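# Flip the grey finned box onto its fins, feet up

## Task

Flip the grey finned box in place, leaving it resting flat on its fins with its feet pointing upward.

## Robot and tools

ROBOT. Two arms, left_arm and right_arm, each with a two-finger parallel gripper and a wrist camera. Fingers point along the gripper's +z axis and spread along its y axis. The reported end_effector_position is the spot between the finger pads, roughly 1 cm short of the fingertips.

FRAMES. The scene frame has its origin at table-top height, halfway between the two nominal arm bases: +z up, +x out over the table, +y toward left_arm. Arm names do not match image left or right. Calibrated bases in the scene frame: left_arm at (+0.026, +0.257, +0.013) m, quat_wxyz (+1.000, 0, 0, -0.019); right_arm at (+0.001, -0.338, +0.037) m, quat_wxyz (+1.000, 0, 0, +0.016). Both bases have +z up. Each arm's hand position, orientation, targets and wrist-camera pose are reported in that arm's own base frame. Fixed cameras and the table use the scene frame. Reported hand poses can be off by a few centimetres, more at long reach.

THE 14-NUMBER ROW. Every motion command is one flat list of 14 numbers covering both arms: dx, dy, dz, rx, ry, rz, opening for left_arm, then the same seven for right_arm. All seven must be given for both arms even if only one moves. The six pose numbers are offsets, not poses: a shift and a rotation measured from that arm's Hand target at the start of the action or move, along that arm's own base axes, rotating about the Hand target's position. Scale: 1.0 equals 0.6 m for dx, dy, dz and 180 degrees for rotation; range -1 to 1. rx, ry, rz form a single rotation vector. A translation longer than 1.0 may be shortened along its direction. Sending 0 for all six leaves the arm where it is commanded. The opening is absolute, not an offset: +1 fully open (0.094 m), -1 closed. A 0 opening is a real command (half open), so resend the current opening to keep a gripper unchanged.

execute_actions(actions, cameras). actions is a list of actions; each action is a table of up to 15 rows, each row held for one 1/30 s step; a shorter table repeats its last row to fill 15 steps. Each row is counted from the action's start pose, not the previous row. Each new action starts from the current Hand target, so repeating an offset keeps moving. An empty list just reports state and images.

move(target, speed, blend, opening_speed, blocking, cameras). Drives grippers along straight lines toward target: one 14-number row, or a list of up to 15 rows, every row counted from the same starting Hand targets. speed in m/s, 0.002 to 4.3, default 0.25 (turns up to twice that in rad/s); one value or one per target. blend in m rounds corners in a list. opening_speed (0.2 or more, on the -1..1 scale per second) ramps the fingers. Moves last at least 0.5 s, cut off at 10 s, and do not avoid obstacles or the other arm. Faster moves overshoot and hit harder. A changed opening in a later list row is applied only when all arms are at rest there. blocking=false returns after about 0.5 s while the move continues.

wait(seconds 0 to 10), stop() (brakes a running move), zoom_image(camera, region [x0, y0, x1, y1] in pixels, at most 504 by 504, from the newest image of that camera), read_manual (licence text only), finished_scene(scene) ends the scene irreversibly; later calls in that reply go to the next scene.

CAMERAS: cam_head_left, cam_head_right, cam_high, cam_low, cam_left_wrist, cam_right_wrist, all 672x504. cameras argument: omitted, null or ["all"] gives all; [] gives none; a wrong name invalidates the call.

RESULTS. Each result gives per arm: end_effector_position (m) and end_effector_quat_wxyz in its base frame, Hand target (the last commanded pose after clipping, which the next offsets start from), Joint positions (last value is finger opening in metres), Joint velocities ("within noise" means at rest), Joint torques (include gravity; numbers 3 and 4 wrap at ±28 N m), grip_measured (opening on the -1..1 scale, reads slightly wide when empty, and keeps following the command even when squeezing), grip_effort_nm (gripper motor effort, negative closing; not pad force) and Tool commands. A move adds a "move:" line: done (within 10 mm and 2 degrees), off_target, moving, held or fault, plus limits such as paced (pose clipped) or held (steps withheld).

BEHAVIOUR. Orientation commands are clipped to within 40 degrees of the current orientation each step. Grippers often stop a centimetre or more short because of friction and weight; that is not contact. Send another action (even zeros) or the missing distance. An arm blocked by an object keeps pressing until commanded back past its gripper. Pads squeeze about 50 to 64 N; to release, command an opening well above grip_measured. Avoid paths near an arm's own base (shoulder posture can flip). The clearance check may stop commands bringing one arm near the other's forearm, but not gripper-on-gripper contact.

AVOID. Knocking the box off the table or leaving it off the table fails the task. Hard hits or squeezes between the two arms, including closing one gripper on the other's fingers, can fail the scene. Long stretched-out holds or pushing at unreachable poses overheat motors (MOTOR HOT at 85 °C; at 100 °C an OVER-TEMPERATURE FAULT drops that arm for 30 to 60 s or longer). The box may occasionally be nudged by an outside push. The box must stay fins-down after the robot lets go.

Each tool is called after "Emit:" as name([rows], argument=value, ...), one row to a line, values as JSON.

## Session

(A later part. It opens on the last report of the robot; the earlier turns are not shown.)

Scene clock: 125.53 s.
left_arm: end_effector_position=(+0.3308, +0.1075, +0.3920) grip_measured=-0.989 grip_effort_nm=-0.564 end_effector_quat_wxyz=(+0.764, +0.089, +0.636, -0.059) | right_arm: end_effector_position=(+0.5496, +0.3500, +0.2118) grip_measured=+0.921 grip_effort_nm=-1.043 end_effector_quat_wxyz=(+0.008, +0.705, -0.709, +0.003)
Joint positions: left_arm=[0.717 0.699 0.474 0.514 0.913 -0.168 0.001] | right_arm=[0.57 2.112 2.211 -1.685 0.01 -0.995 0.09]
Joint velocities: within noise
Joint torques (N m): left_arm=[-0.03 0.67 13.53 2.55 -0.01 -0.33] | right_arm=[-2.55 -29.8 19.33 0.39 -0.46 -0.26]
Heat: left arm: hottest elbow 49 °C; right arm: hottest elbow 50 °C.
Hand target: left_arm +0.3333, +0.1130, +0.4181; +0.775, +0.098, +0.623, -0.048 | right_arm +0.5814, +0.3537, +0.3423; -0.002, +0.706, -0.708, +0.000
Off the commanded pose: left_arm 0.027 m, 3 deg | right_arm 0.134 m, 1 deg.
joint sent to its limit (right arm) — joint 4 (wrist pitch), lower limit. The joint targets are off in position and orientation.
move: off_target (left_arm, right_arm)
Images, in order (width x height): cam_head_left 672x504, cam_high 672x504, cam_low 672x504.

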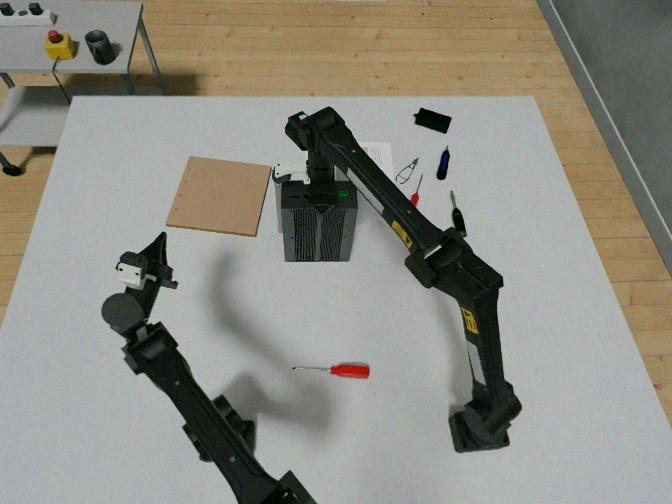

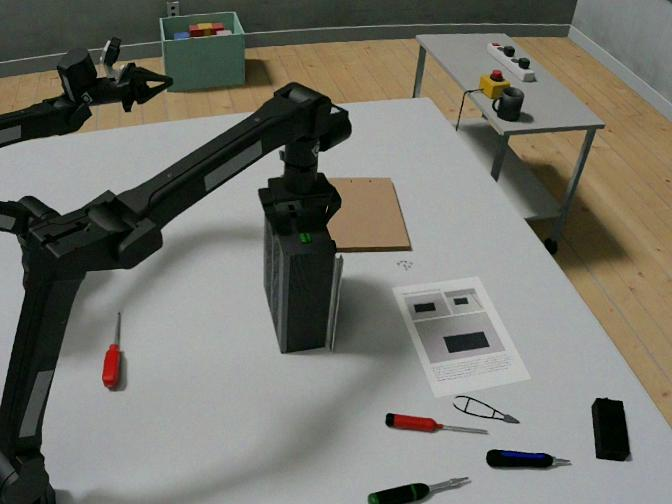

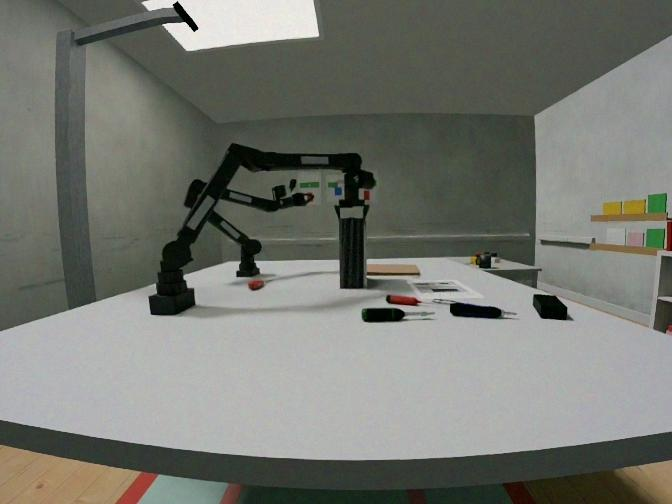

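Emit:
move([
  [0,0,0,0,0,0,-1,-0.177,0,-0.115,0,-0.111,0,0.4],
  [0,0,0,0,0,0,-1,-0.29,0,-0.24,0,-0.222,0,0.4],
  [0,0,0,0,0,0,-1,-0.357,0,-0.44,0,-0.322,0,0.4],
  [0,0,0,0,0,0,-1,-0.365,0,-0.54,0,-0.41,0,0.4],
  [0,0,0,0,0,0,-1,-0.365,0,-0.575,0,-0.45,0,0.4],
], cameras=["cam_head_left","cam_low","cam_high","cam_right_wrist"], speed=0.07)

Emit:
zoom_image(camera="cam_low", region=[230, 220, 400, 320])

Scene clock: 147.67 s.
left_arm: end_effector_position=(+0.3308, +0.1075, +0.3920) grip_measured=-0.989 grip_effort_nm=-0.564 end_effector_quat_wxyz=(+0.764, +0.089, +0.636, -0.059) | right_arm: end_effector_position=(+0.3534, +0.3669, +0.0257) grip_measured=+0.921 grip_effort_nm=-1.048 end_effector_quat_wxyz=(-0.471, +0.537, -0.515, +0.473)
Joint positions: left_arm=[0.717 0.699 0.474 0.514 0.913 -0.168 0.001] | right_arm=[1.107 2.05 0.685 1.135 1.077 -1.39 0.09]
Joint velocities: within noise
Joint torques (N m): left_arm=[0.09 0.56 13.57 2.55 0 -0.34] | right_arm=[-3.55 -8.59 2.41 0.84 -0.87 0.99]
Heat: left arm: hottest elbow 50 °C; right arm: hottest elbow 56 °C.
Hand target: left_arm +0.3333, +0.1130, +0.4181; +0.775, +0.098, +0.623, -0.048 | right_arm +0.3623, +0.3539, -0.0026; -0.461, +0.537, -0.537, +0.459
Off the commanded pose: left_arm 0.027 m, 3 deg | right_arm 0.033 m, 3 deg.
move: off_target (left_arm, right_arm)
Images, in order (width x height): cam_head_left 672x504, cam_high 672x504, cam_low 672x504, cam_right_wrist 672x504.

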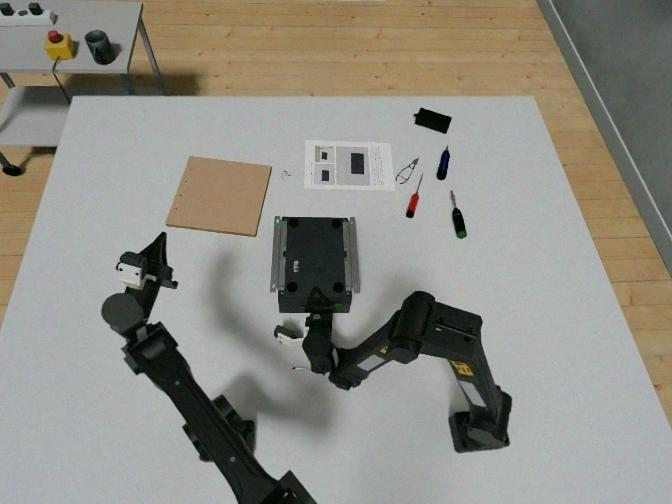

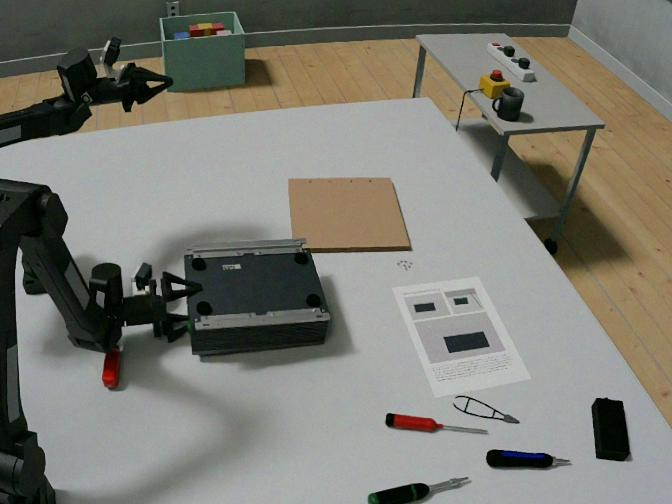

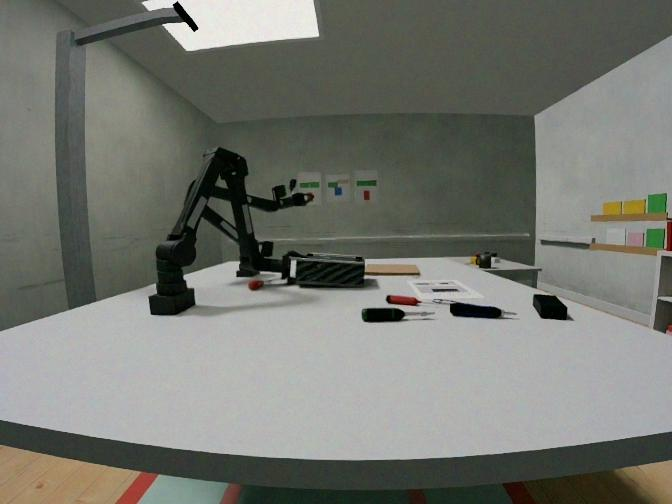

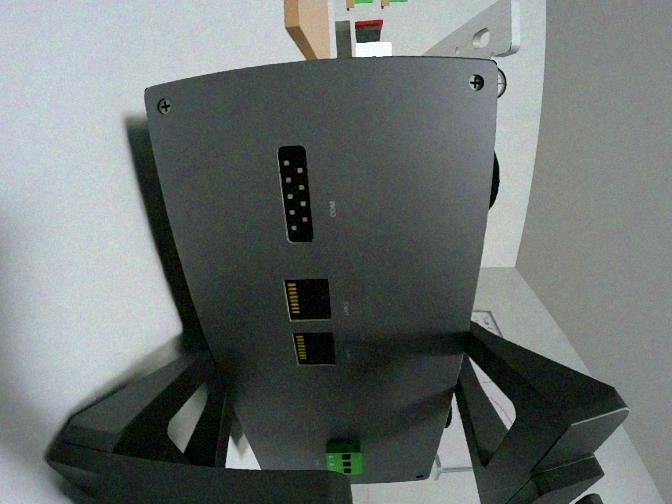

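Scaled by 2.965.

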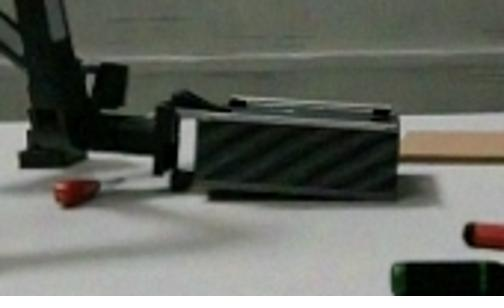

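Emit:
move(target=[0,0,0,0,0,0,-1,0,0,0,0,0,0,1], cameras=[], opening_speed=0.2)

Emit:
move([
  [0,0,0,0,0,0,-1,-0.015,0.015,0.045,0,-0.03,0,1],
  [0,0,0,0,0,0,-1,-0.08,0.015,0.045,0,-0.03,0,1],
], cameras=["cam_head_left","cam_low","cam_right_wrist"], speed=0.05)

Emit:
zoom_image(camera="cam_low", region=[230, 220, 400, 320])

Scene clock: 160.07 s.
left_arm: end_effector_position=(+0.3308, +0.1075, +0.3920) grip_measured=-0.989 grip_effort_nm=-0.564 end_effector_quat_wxyz=(+0.764, +0.089, +0.636, -0.059) | right_arm: end_effector_position=(+0.3543, +0.3670, +0.0256) grip_measured=+0.996 grip_effort_nm=0.208 end_effector_quat_wxyz=(-0.477, +0.534, -0.521, +0.465)
Joint positions: left_arm=[0.717 0.699 0.474 0.514 0.913 -0.168 0.001] | right_arm=[1.103 2.046 0.683 1.127 1.065 -1.364 0.094]
Joint velocities: within noise
Joint torques (N m): left_arm=[0.15 0.56 13.56 2.56 0 -0.33] | right_arm=[-3.14 -8.76 2.67 1.05 -0.4 0.77]
Heat: left arm: hottest elbow 50 °C; right arm: hottest elbow 50 °C.
Hand target: left_arm +0.3333, +0.1130, +0.4181; +0.775, +0.098, +0.623, -0.048 | right_arm +0.3624, +0.3537, -0.0027; -0.461, +0.537, -0.537, +0.459
Off the commanded pose: left_arm 0.027 m, 3 deg | right_arm 0.032 m, 3 deg.
move: off_target (left_arm, right_arm)
No camera images: "cameras" was empty.

Scene clock: 162.20 s.
left_arm: end_effector_position=(+0.3308, +0.1075, +0.3920) grip_measured=-0.989 grip_effort_nm=-0.564 end_effector_quat_wxyz=(+0.764, +0.089, +0.636, -0.059) | right_arm: end_effector_position=(+0.3368, +0.3565, +0.0302) grip_measured=+0.999 grip_effort_nm=0.061 end_effector_quat_wxyz=(+0.477, -0.504, +0.523, -0.495)
Joint positions: left_arm=[0.717 0.699 0.474 0.514 0.913 -0.168 0.001] | right_arm=[1.144 2.081 0.666 1.27 1.177 -1.438 0.094]
Joint velocities: within noise
Joint torques (N m): left_arm=[0.03 0.62 13.56 2.54 -0.01 -0.33] | right_arm=[3.72 -12.34 0.62 2.24 0.49 0.28]
Heat: left arm: hottest elbow 50 °C; right arm: hottest elbow 49 °C.
Hand target: left_arm +0.3333, +0.1130, +0.4181; +0.775, +0.098, +0.623, -0.048 | right_arm +0.3144, +0.3628, +0.0244; +0.486, -0.515, +0.515, -0.483
Off the commanded pose: left_arm 0.027 m, 3 deg | right_arm 0.024 m, 2 deg.
move: off_target (left_arm, right_arm)
Images, in order (width x height): cam_head_left 672x504, cam_low 672x504, cam_right_wrist 672x504.

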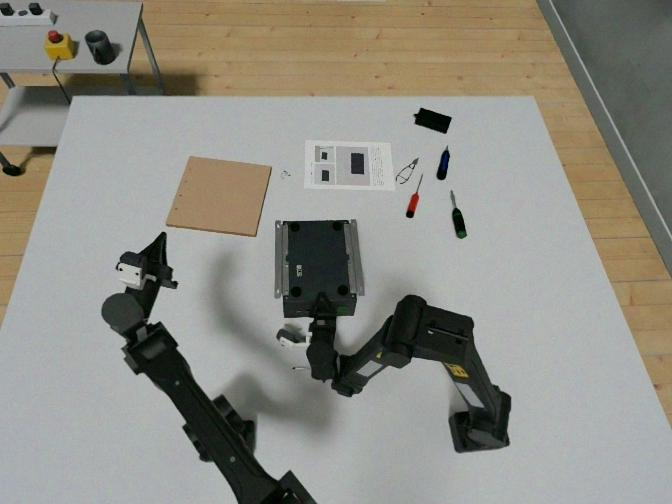

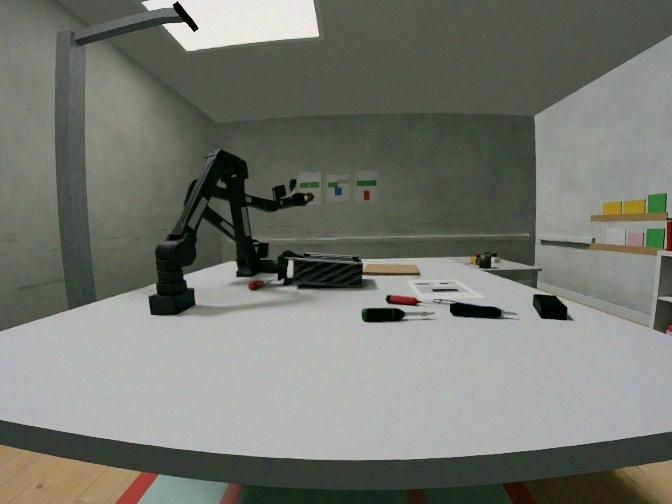

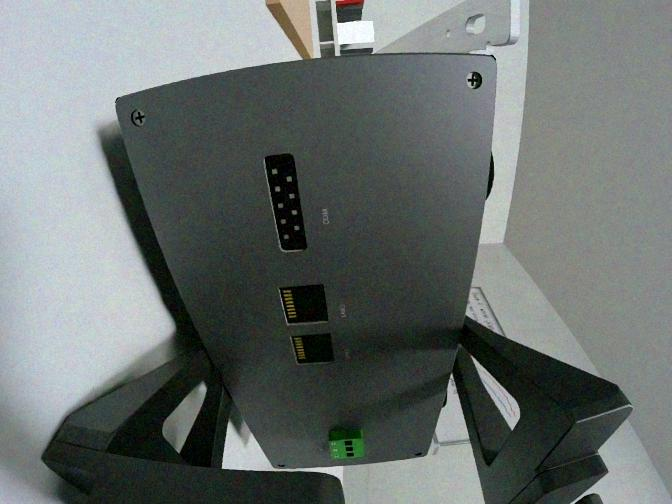

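Scaled by 2.965.

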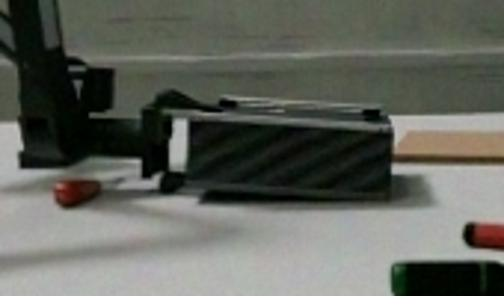

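Emit:
move([
  [0.275,-0.12,-0.2,-0.241,0.523,-0.276,0,0.037,0,0.01,0,0,0,1],
  [0.275,-0.247,-0.505,-0.241,0.523,-0.276,0,0.037,0,0.01,0,0,0,1],
], speed=0.3, cameras=["cam_left_wrist","cam_head_left"])

Emit:
move(target=[0,-0.15,0,0,0,0,0,0,0,0,0,0,0,1], speed=0.08, cameras=["cam_left_wrist","cam_head_left"])

Scene clock: 179.40 s.
left_arm: end_effector_position=(+0.4937, -0.0344, +0.1198) grip_measured=-0.003 grip_effort_nm=0.159 end_effector_quat_wxyz=(-0.005, -0.007, +0.819, -0.574) | right_arm: end_effector_position=(+0.3369, +0.3589, +0.0301) grip_measured=+0.999 grip_effort_nm=0.061 end_effector_quat_wxyz=(+0.482, -0.512, +0.518, -0.488)
Joint positions: left_arm=[0.253 1.977 1.388 -1.583 1.143 0.629 0.047] | right_arm=[1.142 2.077 0.661 1.27 1.151 -1.438 0.094]
Joint velocities: within noise
Joint torques (N m): left_arm=[-1.2 -14.8 7.47 0.06 0.68 0.02] | right_arm=[-0.44 -12.98 2.32 1.92 -0.51 0.06]
Heat: left arm: hottest elbow 51 °C; right arm: hottest elbow 44 °C.
Hand target: left_arm +0.4983, -0.0353, +0.1151; +0.000, +0.000, +0.819, -0.574 | right_arm +0.3365, +0.3627, +0.0302; +0.486, -0.515, +0.515, -0.483
Off the commanded pose: left_arm 0.007 m, 1 deg | right_arm 0.004 m, 1 deg.
move: done
Images, in order (width x height): cam_head_left 672x504, cam_left_wrist 672x504.

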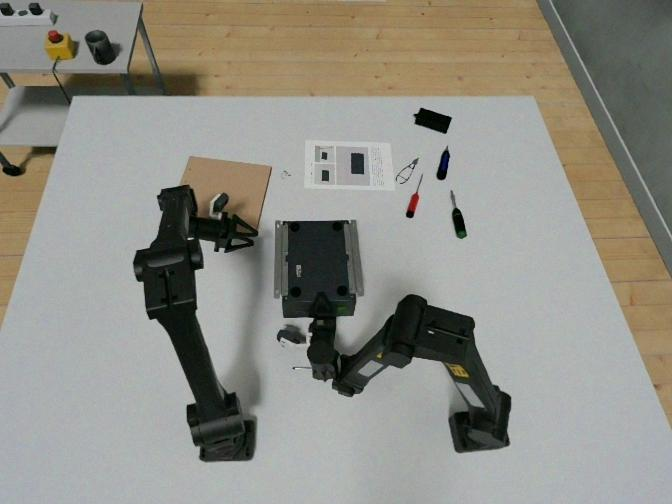

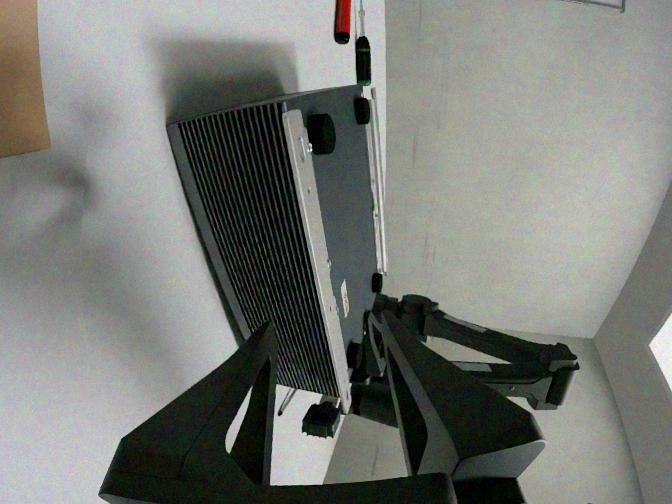

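Scene clock: 181.60 s.
left_arm: end_effector_position=(+0.5005, -0.1134, +0.1080) grip_measured=-0.002 grip_effort_nm=0.154 end_effector_quat_wxyz=(+0.001, -0.009, +0.819, -0.573) | right_arm: end_effector_position=(+0.3369, +0.3589, +0.0301) grip_measured=+0.999 grip_effort_nm=0.066 end_effector_quat_wxyz=(+0.482, -0.512, +0.518, -0.488)
Joint positions: left_arm=[0.097 1.904 1.268 -1.16 1.211 0.231 0.047] | right_arm=[1.142 2.077 0.661 1.27 1.15 -1.438 0.094]
Joint velocities: within noise
Joint torques (N m): left_arm=[-2.84 -16.44 6.68 0.58 0.87 -0.23] | right_arm=[-0.26 -13.16 2.32 1.66 -0.5 0.09]
Heat: left arm: hottest elbow 51 °C; right arm: hottest elbow 43 °C.
Hand target: left_arm +0.4984, -0.1251, +0.1151; +0.000, +0.000, +0.819, -0.574 | right_arm +0.3365, +0.3627, +0.0302; +0.486, -0.515, +0.515, -0.483
Off the commanded pose: left_arm 0.014 m, 1 deg | right_arm 0.004 m, 1 deg.
move: off_target (left_arm)
Images, in order (width x height): cam_head_left 672x504, cam_left_wrist 672x504.

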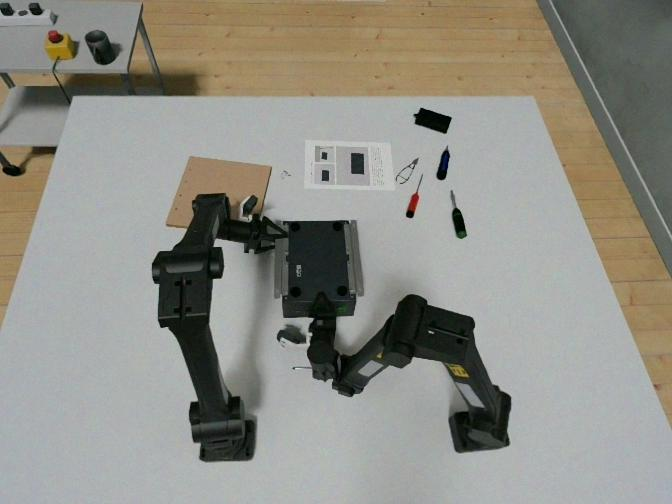

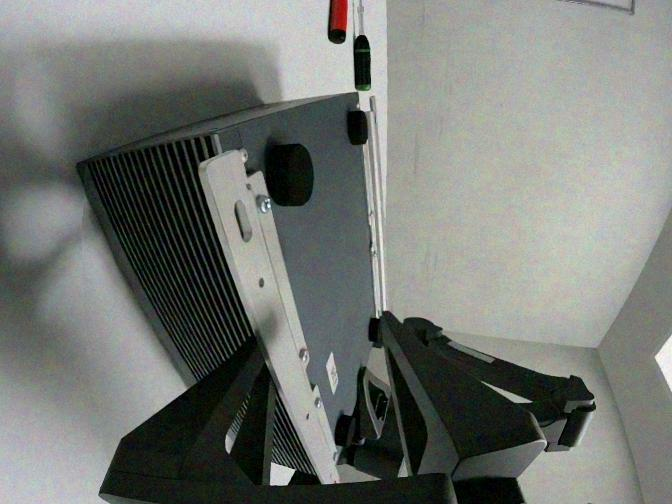

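Emit:
move(target=[0,0.01,-0.01,0,0,0,-0.9,0,0,0,0,0,0,1], opening_speed=0.3, cameras=[])

Emit:
move(target=[0,0,0,0,0,0,-0.9,-0.13,0,0.005,0,0,0,1], speed=0.05)

Emit:
zoom_image(camera="cam_low", region=[230, 220, 400, 320])

Scene clock: 190.03 s.
left_arm: end_effector_position=(+0.4977, -0.1115, +0.0991) grip_measured=-0.872 grip_effort_nm=-0.955 end_effector_quat_wxyz=(-0.004, -0.009, +0.826, -0.563) | right_arm: end_effector_position=(+0.3369, +0.3589, +0.0301) grip_measured=+0.999 grip_effort_nm=0.061 end_effector_quat_wxyz=(+0.482, -0.512, +0.518, -0.488)
Joint positions: left_arm=[0.098 1.912 1.263 -1.158 1.185 0.237 0.006] | right_arm=[1.142 2.077 0.661 1.27 1.15 -1.438 0.094]
Joint velocities: within noise
Joint torques (N m): left_arm=[-1.9 -15.91 7.19 -0.01 1.78 0] | right_arm=[-0.09 -13.22 2.32 1.65 -0.44 0.09]
Heat: left arm: hottest elbow 50 °C; right arm: hottest elbow 42 °C.
Hand target: left_arm +0.4983, -0.1193, +0.1091; +0.000, +0.000, +0.819, -0.574 | right_arm +0.3365, +0.3627, +0.0302; +0.486, -0.515, +0.515, -0.483
Off the commanded pose: left_arm 0.013 m, 2 deg | right_arm 0.004 m, 1 deg.
move: off_target (left_arm)
No camera images: "cameras" was empty.

Scene clock: 192.43 s.
left_arm: end_effector_position=(+0.4833, -0.1195, +0.0870) grip_measured=-0.876 grip_effort_nm=-1.009 end_effector_quat_wxyz=(-0.017, +0.002, +0.827, -0.562) | right_arm: end_effector_position=(+0.2599, +0.3620, +0.0304) grip_measured=+0.999 grip_effort_nm=0.046 end_effector_quat_wxyz=(+0.483, -0.518, +0.512, -0.487)
Joint positions: left_arm=[0.083 1.92 1.233 -1.167 1.178 0.277 0.006] | right_arm=[1.332 2.037 0.592 1.195 1.323 -1.338 0.094]
Joint velocities: within noise
Joint torques (N m): left_arm=[-0.56 -16.15 9.21 -0.02 2.02 -0.35] | right_arm=[-0.56 -12.45 1.73 1.25 0.25 0.14]
Heat: left arm: hottest elbow 50 °C; right arm: hottest elbow 41 °C.
Hand target: left_arm +0.4984, -0.1192, +0.1090; +0.000, +0.000, +0.819, -0.574 | right_arm +0.2586, +0.3629, +0.0333; +0.486, -0.515, +0.515, -0.483
Off the commanded pose: left_arm 0.027 m, 2 deg | right_arm 0.003 m, 1 deg.
move: off_target (left_arm)

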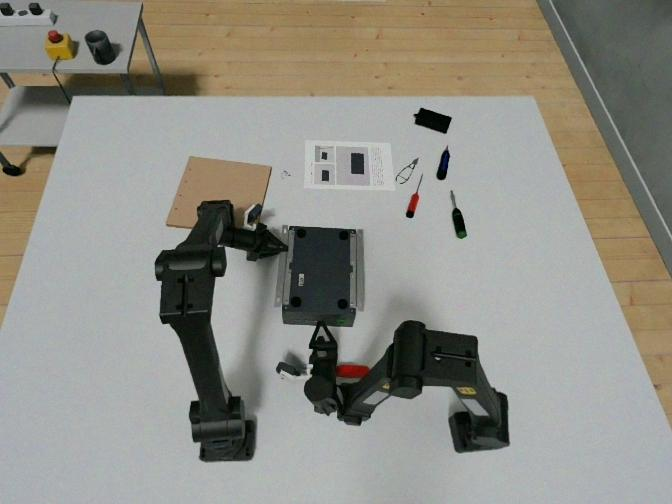

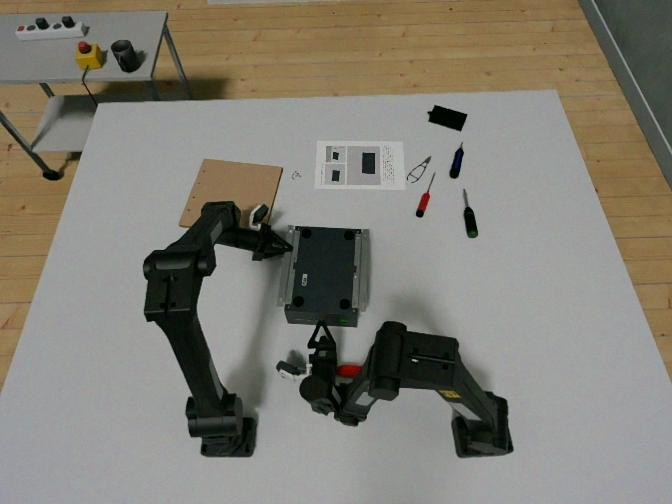

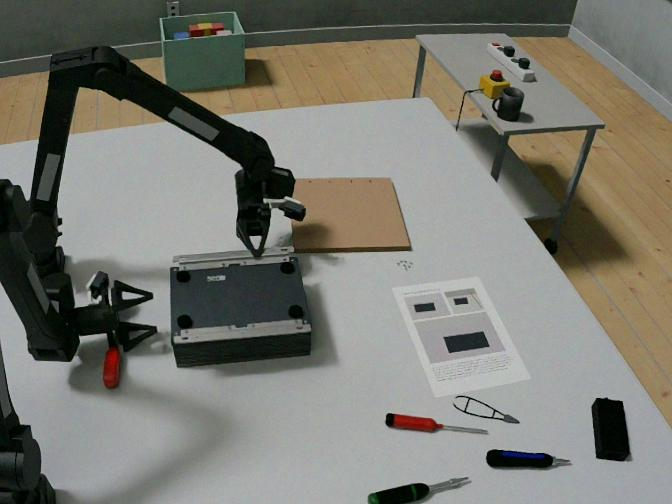

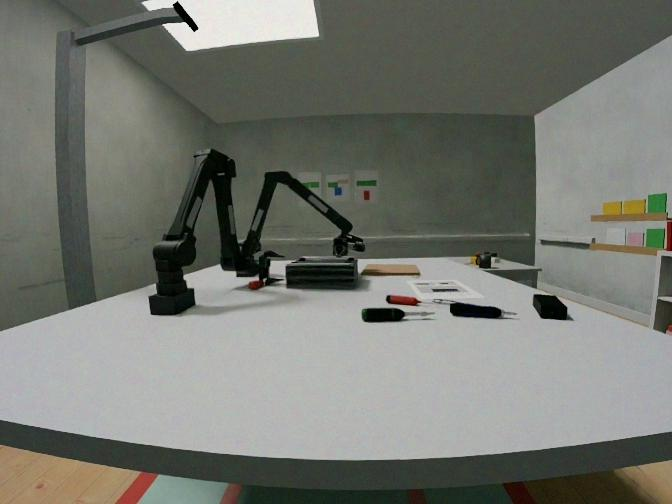

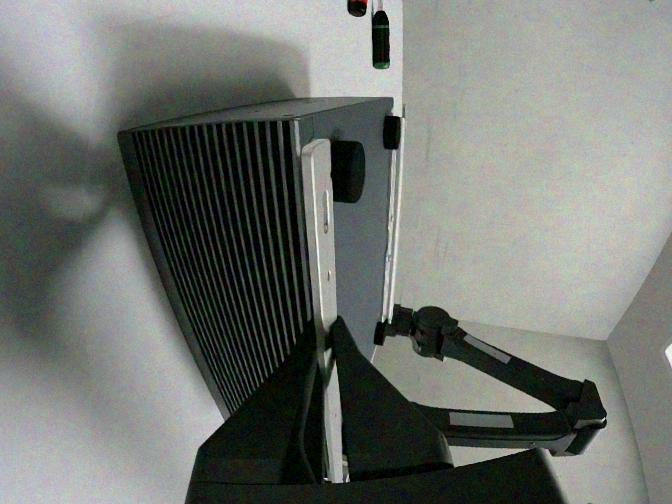

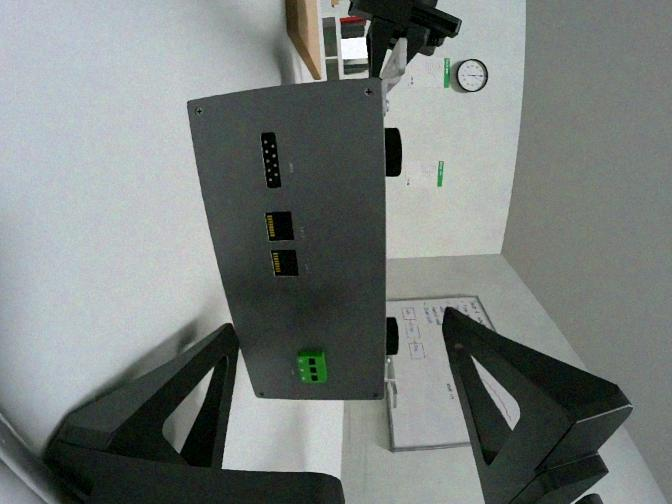

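Scaled by 2.965.

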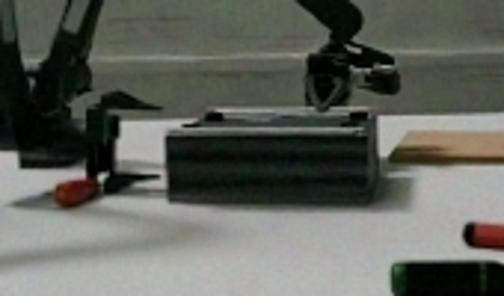

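Out and flat. Release left.

Emit:
move(target=[-0.025,0,-0.025,0,0,0,-0.9,0,0,0,0,0,0,1], speed=0.05, cameras=[])

Emit:
move([
  [0,0,0,0,0,0,0,0,0,0,0,0,0,1],
  [0,0.12,0,0,0,0,0,0,0,0,0,0,0,1],
  [0,0.2,0.1,0,0,0,0,0,0,0.15,0,0,0,1],
], speed=0.08, opening_speed=0.5, cameras=["cam_low","cam_high"])

Scene clock: 199.00 s.
left_arm: end_effector_position=(+0.4823, -0.1203, +0.0850) grip_measured=-0.876 grip_effort_nm=-1.009 end_effector_quat_wxyz=(-0.004, +0.006, +0.821, -0.571) | right_arm: end_effector_position=(+0.2599, +0.3619, +0.0303) grip_measured=+0.999 grip_effort_nm=0.056 end_effector_quat_wxyz=(+0.483, -0.518, +0.512, -0.486)
Joint positions: left_arm=[0.085 1.918 1.213 -1.128 1.203 0.281 0.006] | right_arm=[1.332 2.037 0.592 1.193 1.324 -1.335 0.094]
Joint velocities: within noise
Joint torques (N m): left_arm=[-0.62 -16.44 6.28 0.5 1.05 -0.35] | right_arm=[-0.03 -12.45 1.89 1.5 0.22 0.16]
Heat: left arm: hottest elbow 50 °C; right arm: hottest elbow 40 °C.
Hand target: left_arm +0.4832, -0.1192, +0.0940; +0.000, +0.000, +0.819, -0.574 | right_arm +0.2586, +0.3628, +0.0332; +0.486, -0.515, +0.515, -0.483
Off the commanded pose: left_arm 0.009 m, 1 deg | right_arm 0.003 m, 1 deg.
move: done
No camera images: "cameras" was empty.

Scene clock: 204.13 s.
left_arm: end_effector_position=(+0.4748, -0.0063, +0.1403) grip_measured=-0.003 grip_effort_nm=0.159 end_effector_quat_wxyz=(+0.002, -0.015, +0.823, -0.568) | right_arm: end_effector_position=(+0.2597, +0.3611, +0.1186) grip_measured=+0.999 grip_effort_nm=0.051 end_effector_quat_wxyz=(+0.481, -0.519, +0.511, -0.487)
Joint positions: left_arm=[0.317 1.925 1.367 -1.667 1.107 0.695 0.047] | right_arm=[1.332 1.71 0.566 0.886 1.324 -1.335 0.094]
Joint velocities: within noise
Joint torques (N m): left_arm=[-0.15 -16.15 9.36 -0.83 0.45 -0.16] | right_arm=[-0.26 -11.52 4.49 1.42 0.28 0.18]
Heat: left arm: hottest elbow 50 °C; right arm: hottest elbow 40 °C.
Hand target: left_arm +0.4834, +0.0008, +0.1540; +0.000, +0.000, +0.819, -0.574 | right_arm +0.2586, +0.3629, +0.1233; +0.486, -0.515, +0.515, -0.483
Off the commanded pose: left_arm 0.017 m, 2 deg | right_arm 0.005 m, 1 deg.
joint sent to its limit (left arm) — joint 4 (wrist pitch), lower limit. The joint targets are off in orientation, not in position.
move: off_target (left_arm)
Images, in order (width x height): cam_high 672x504, cam_low 672x504.

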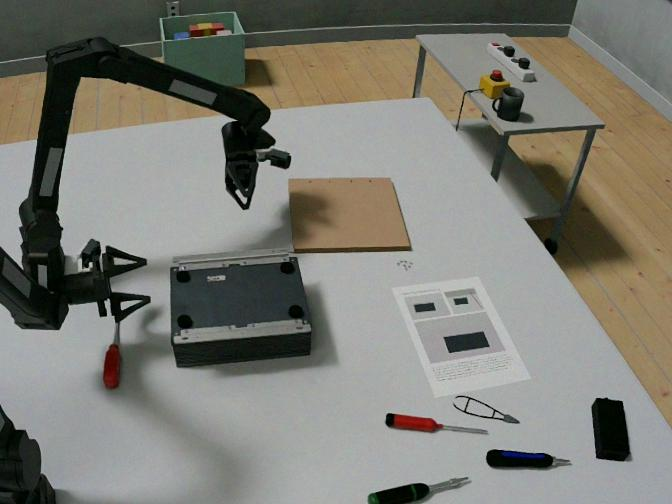

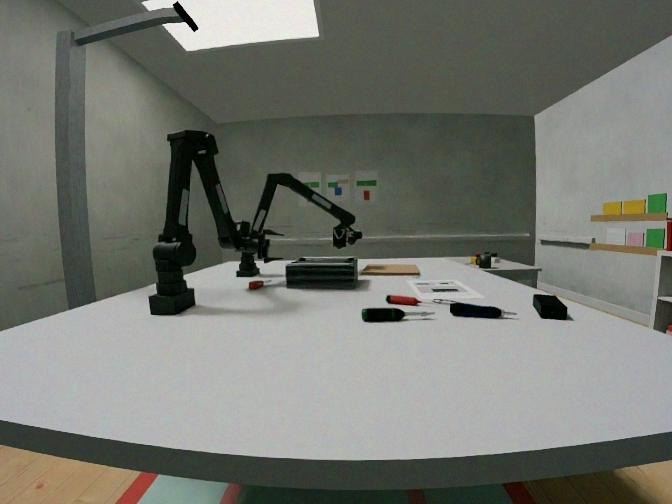

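Emit:
finished_scene(scene=2)

The scene is finished: the task was done.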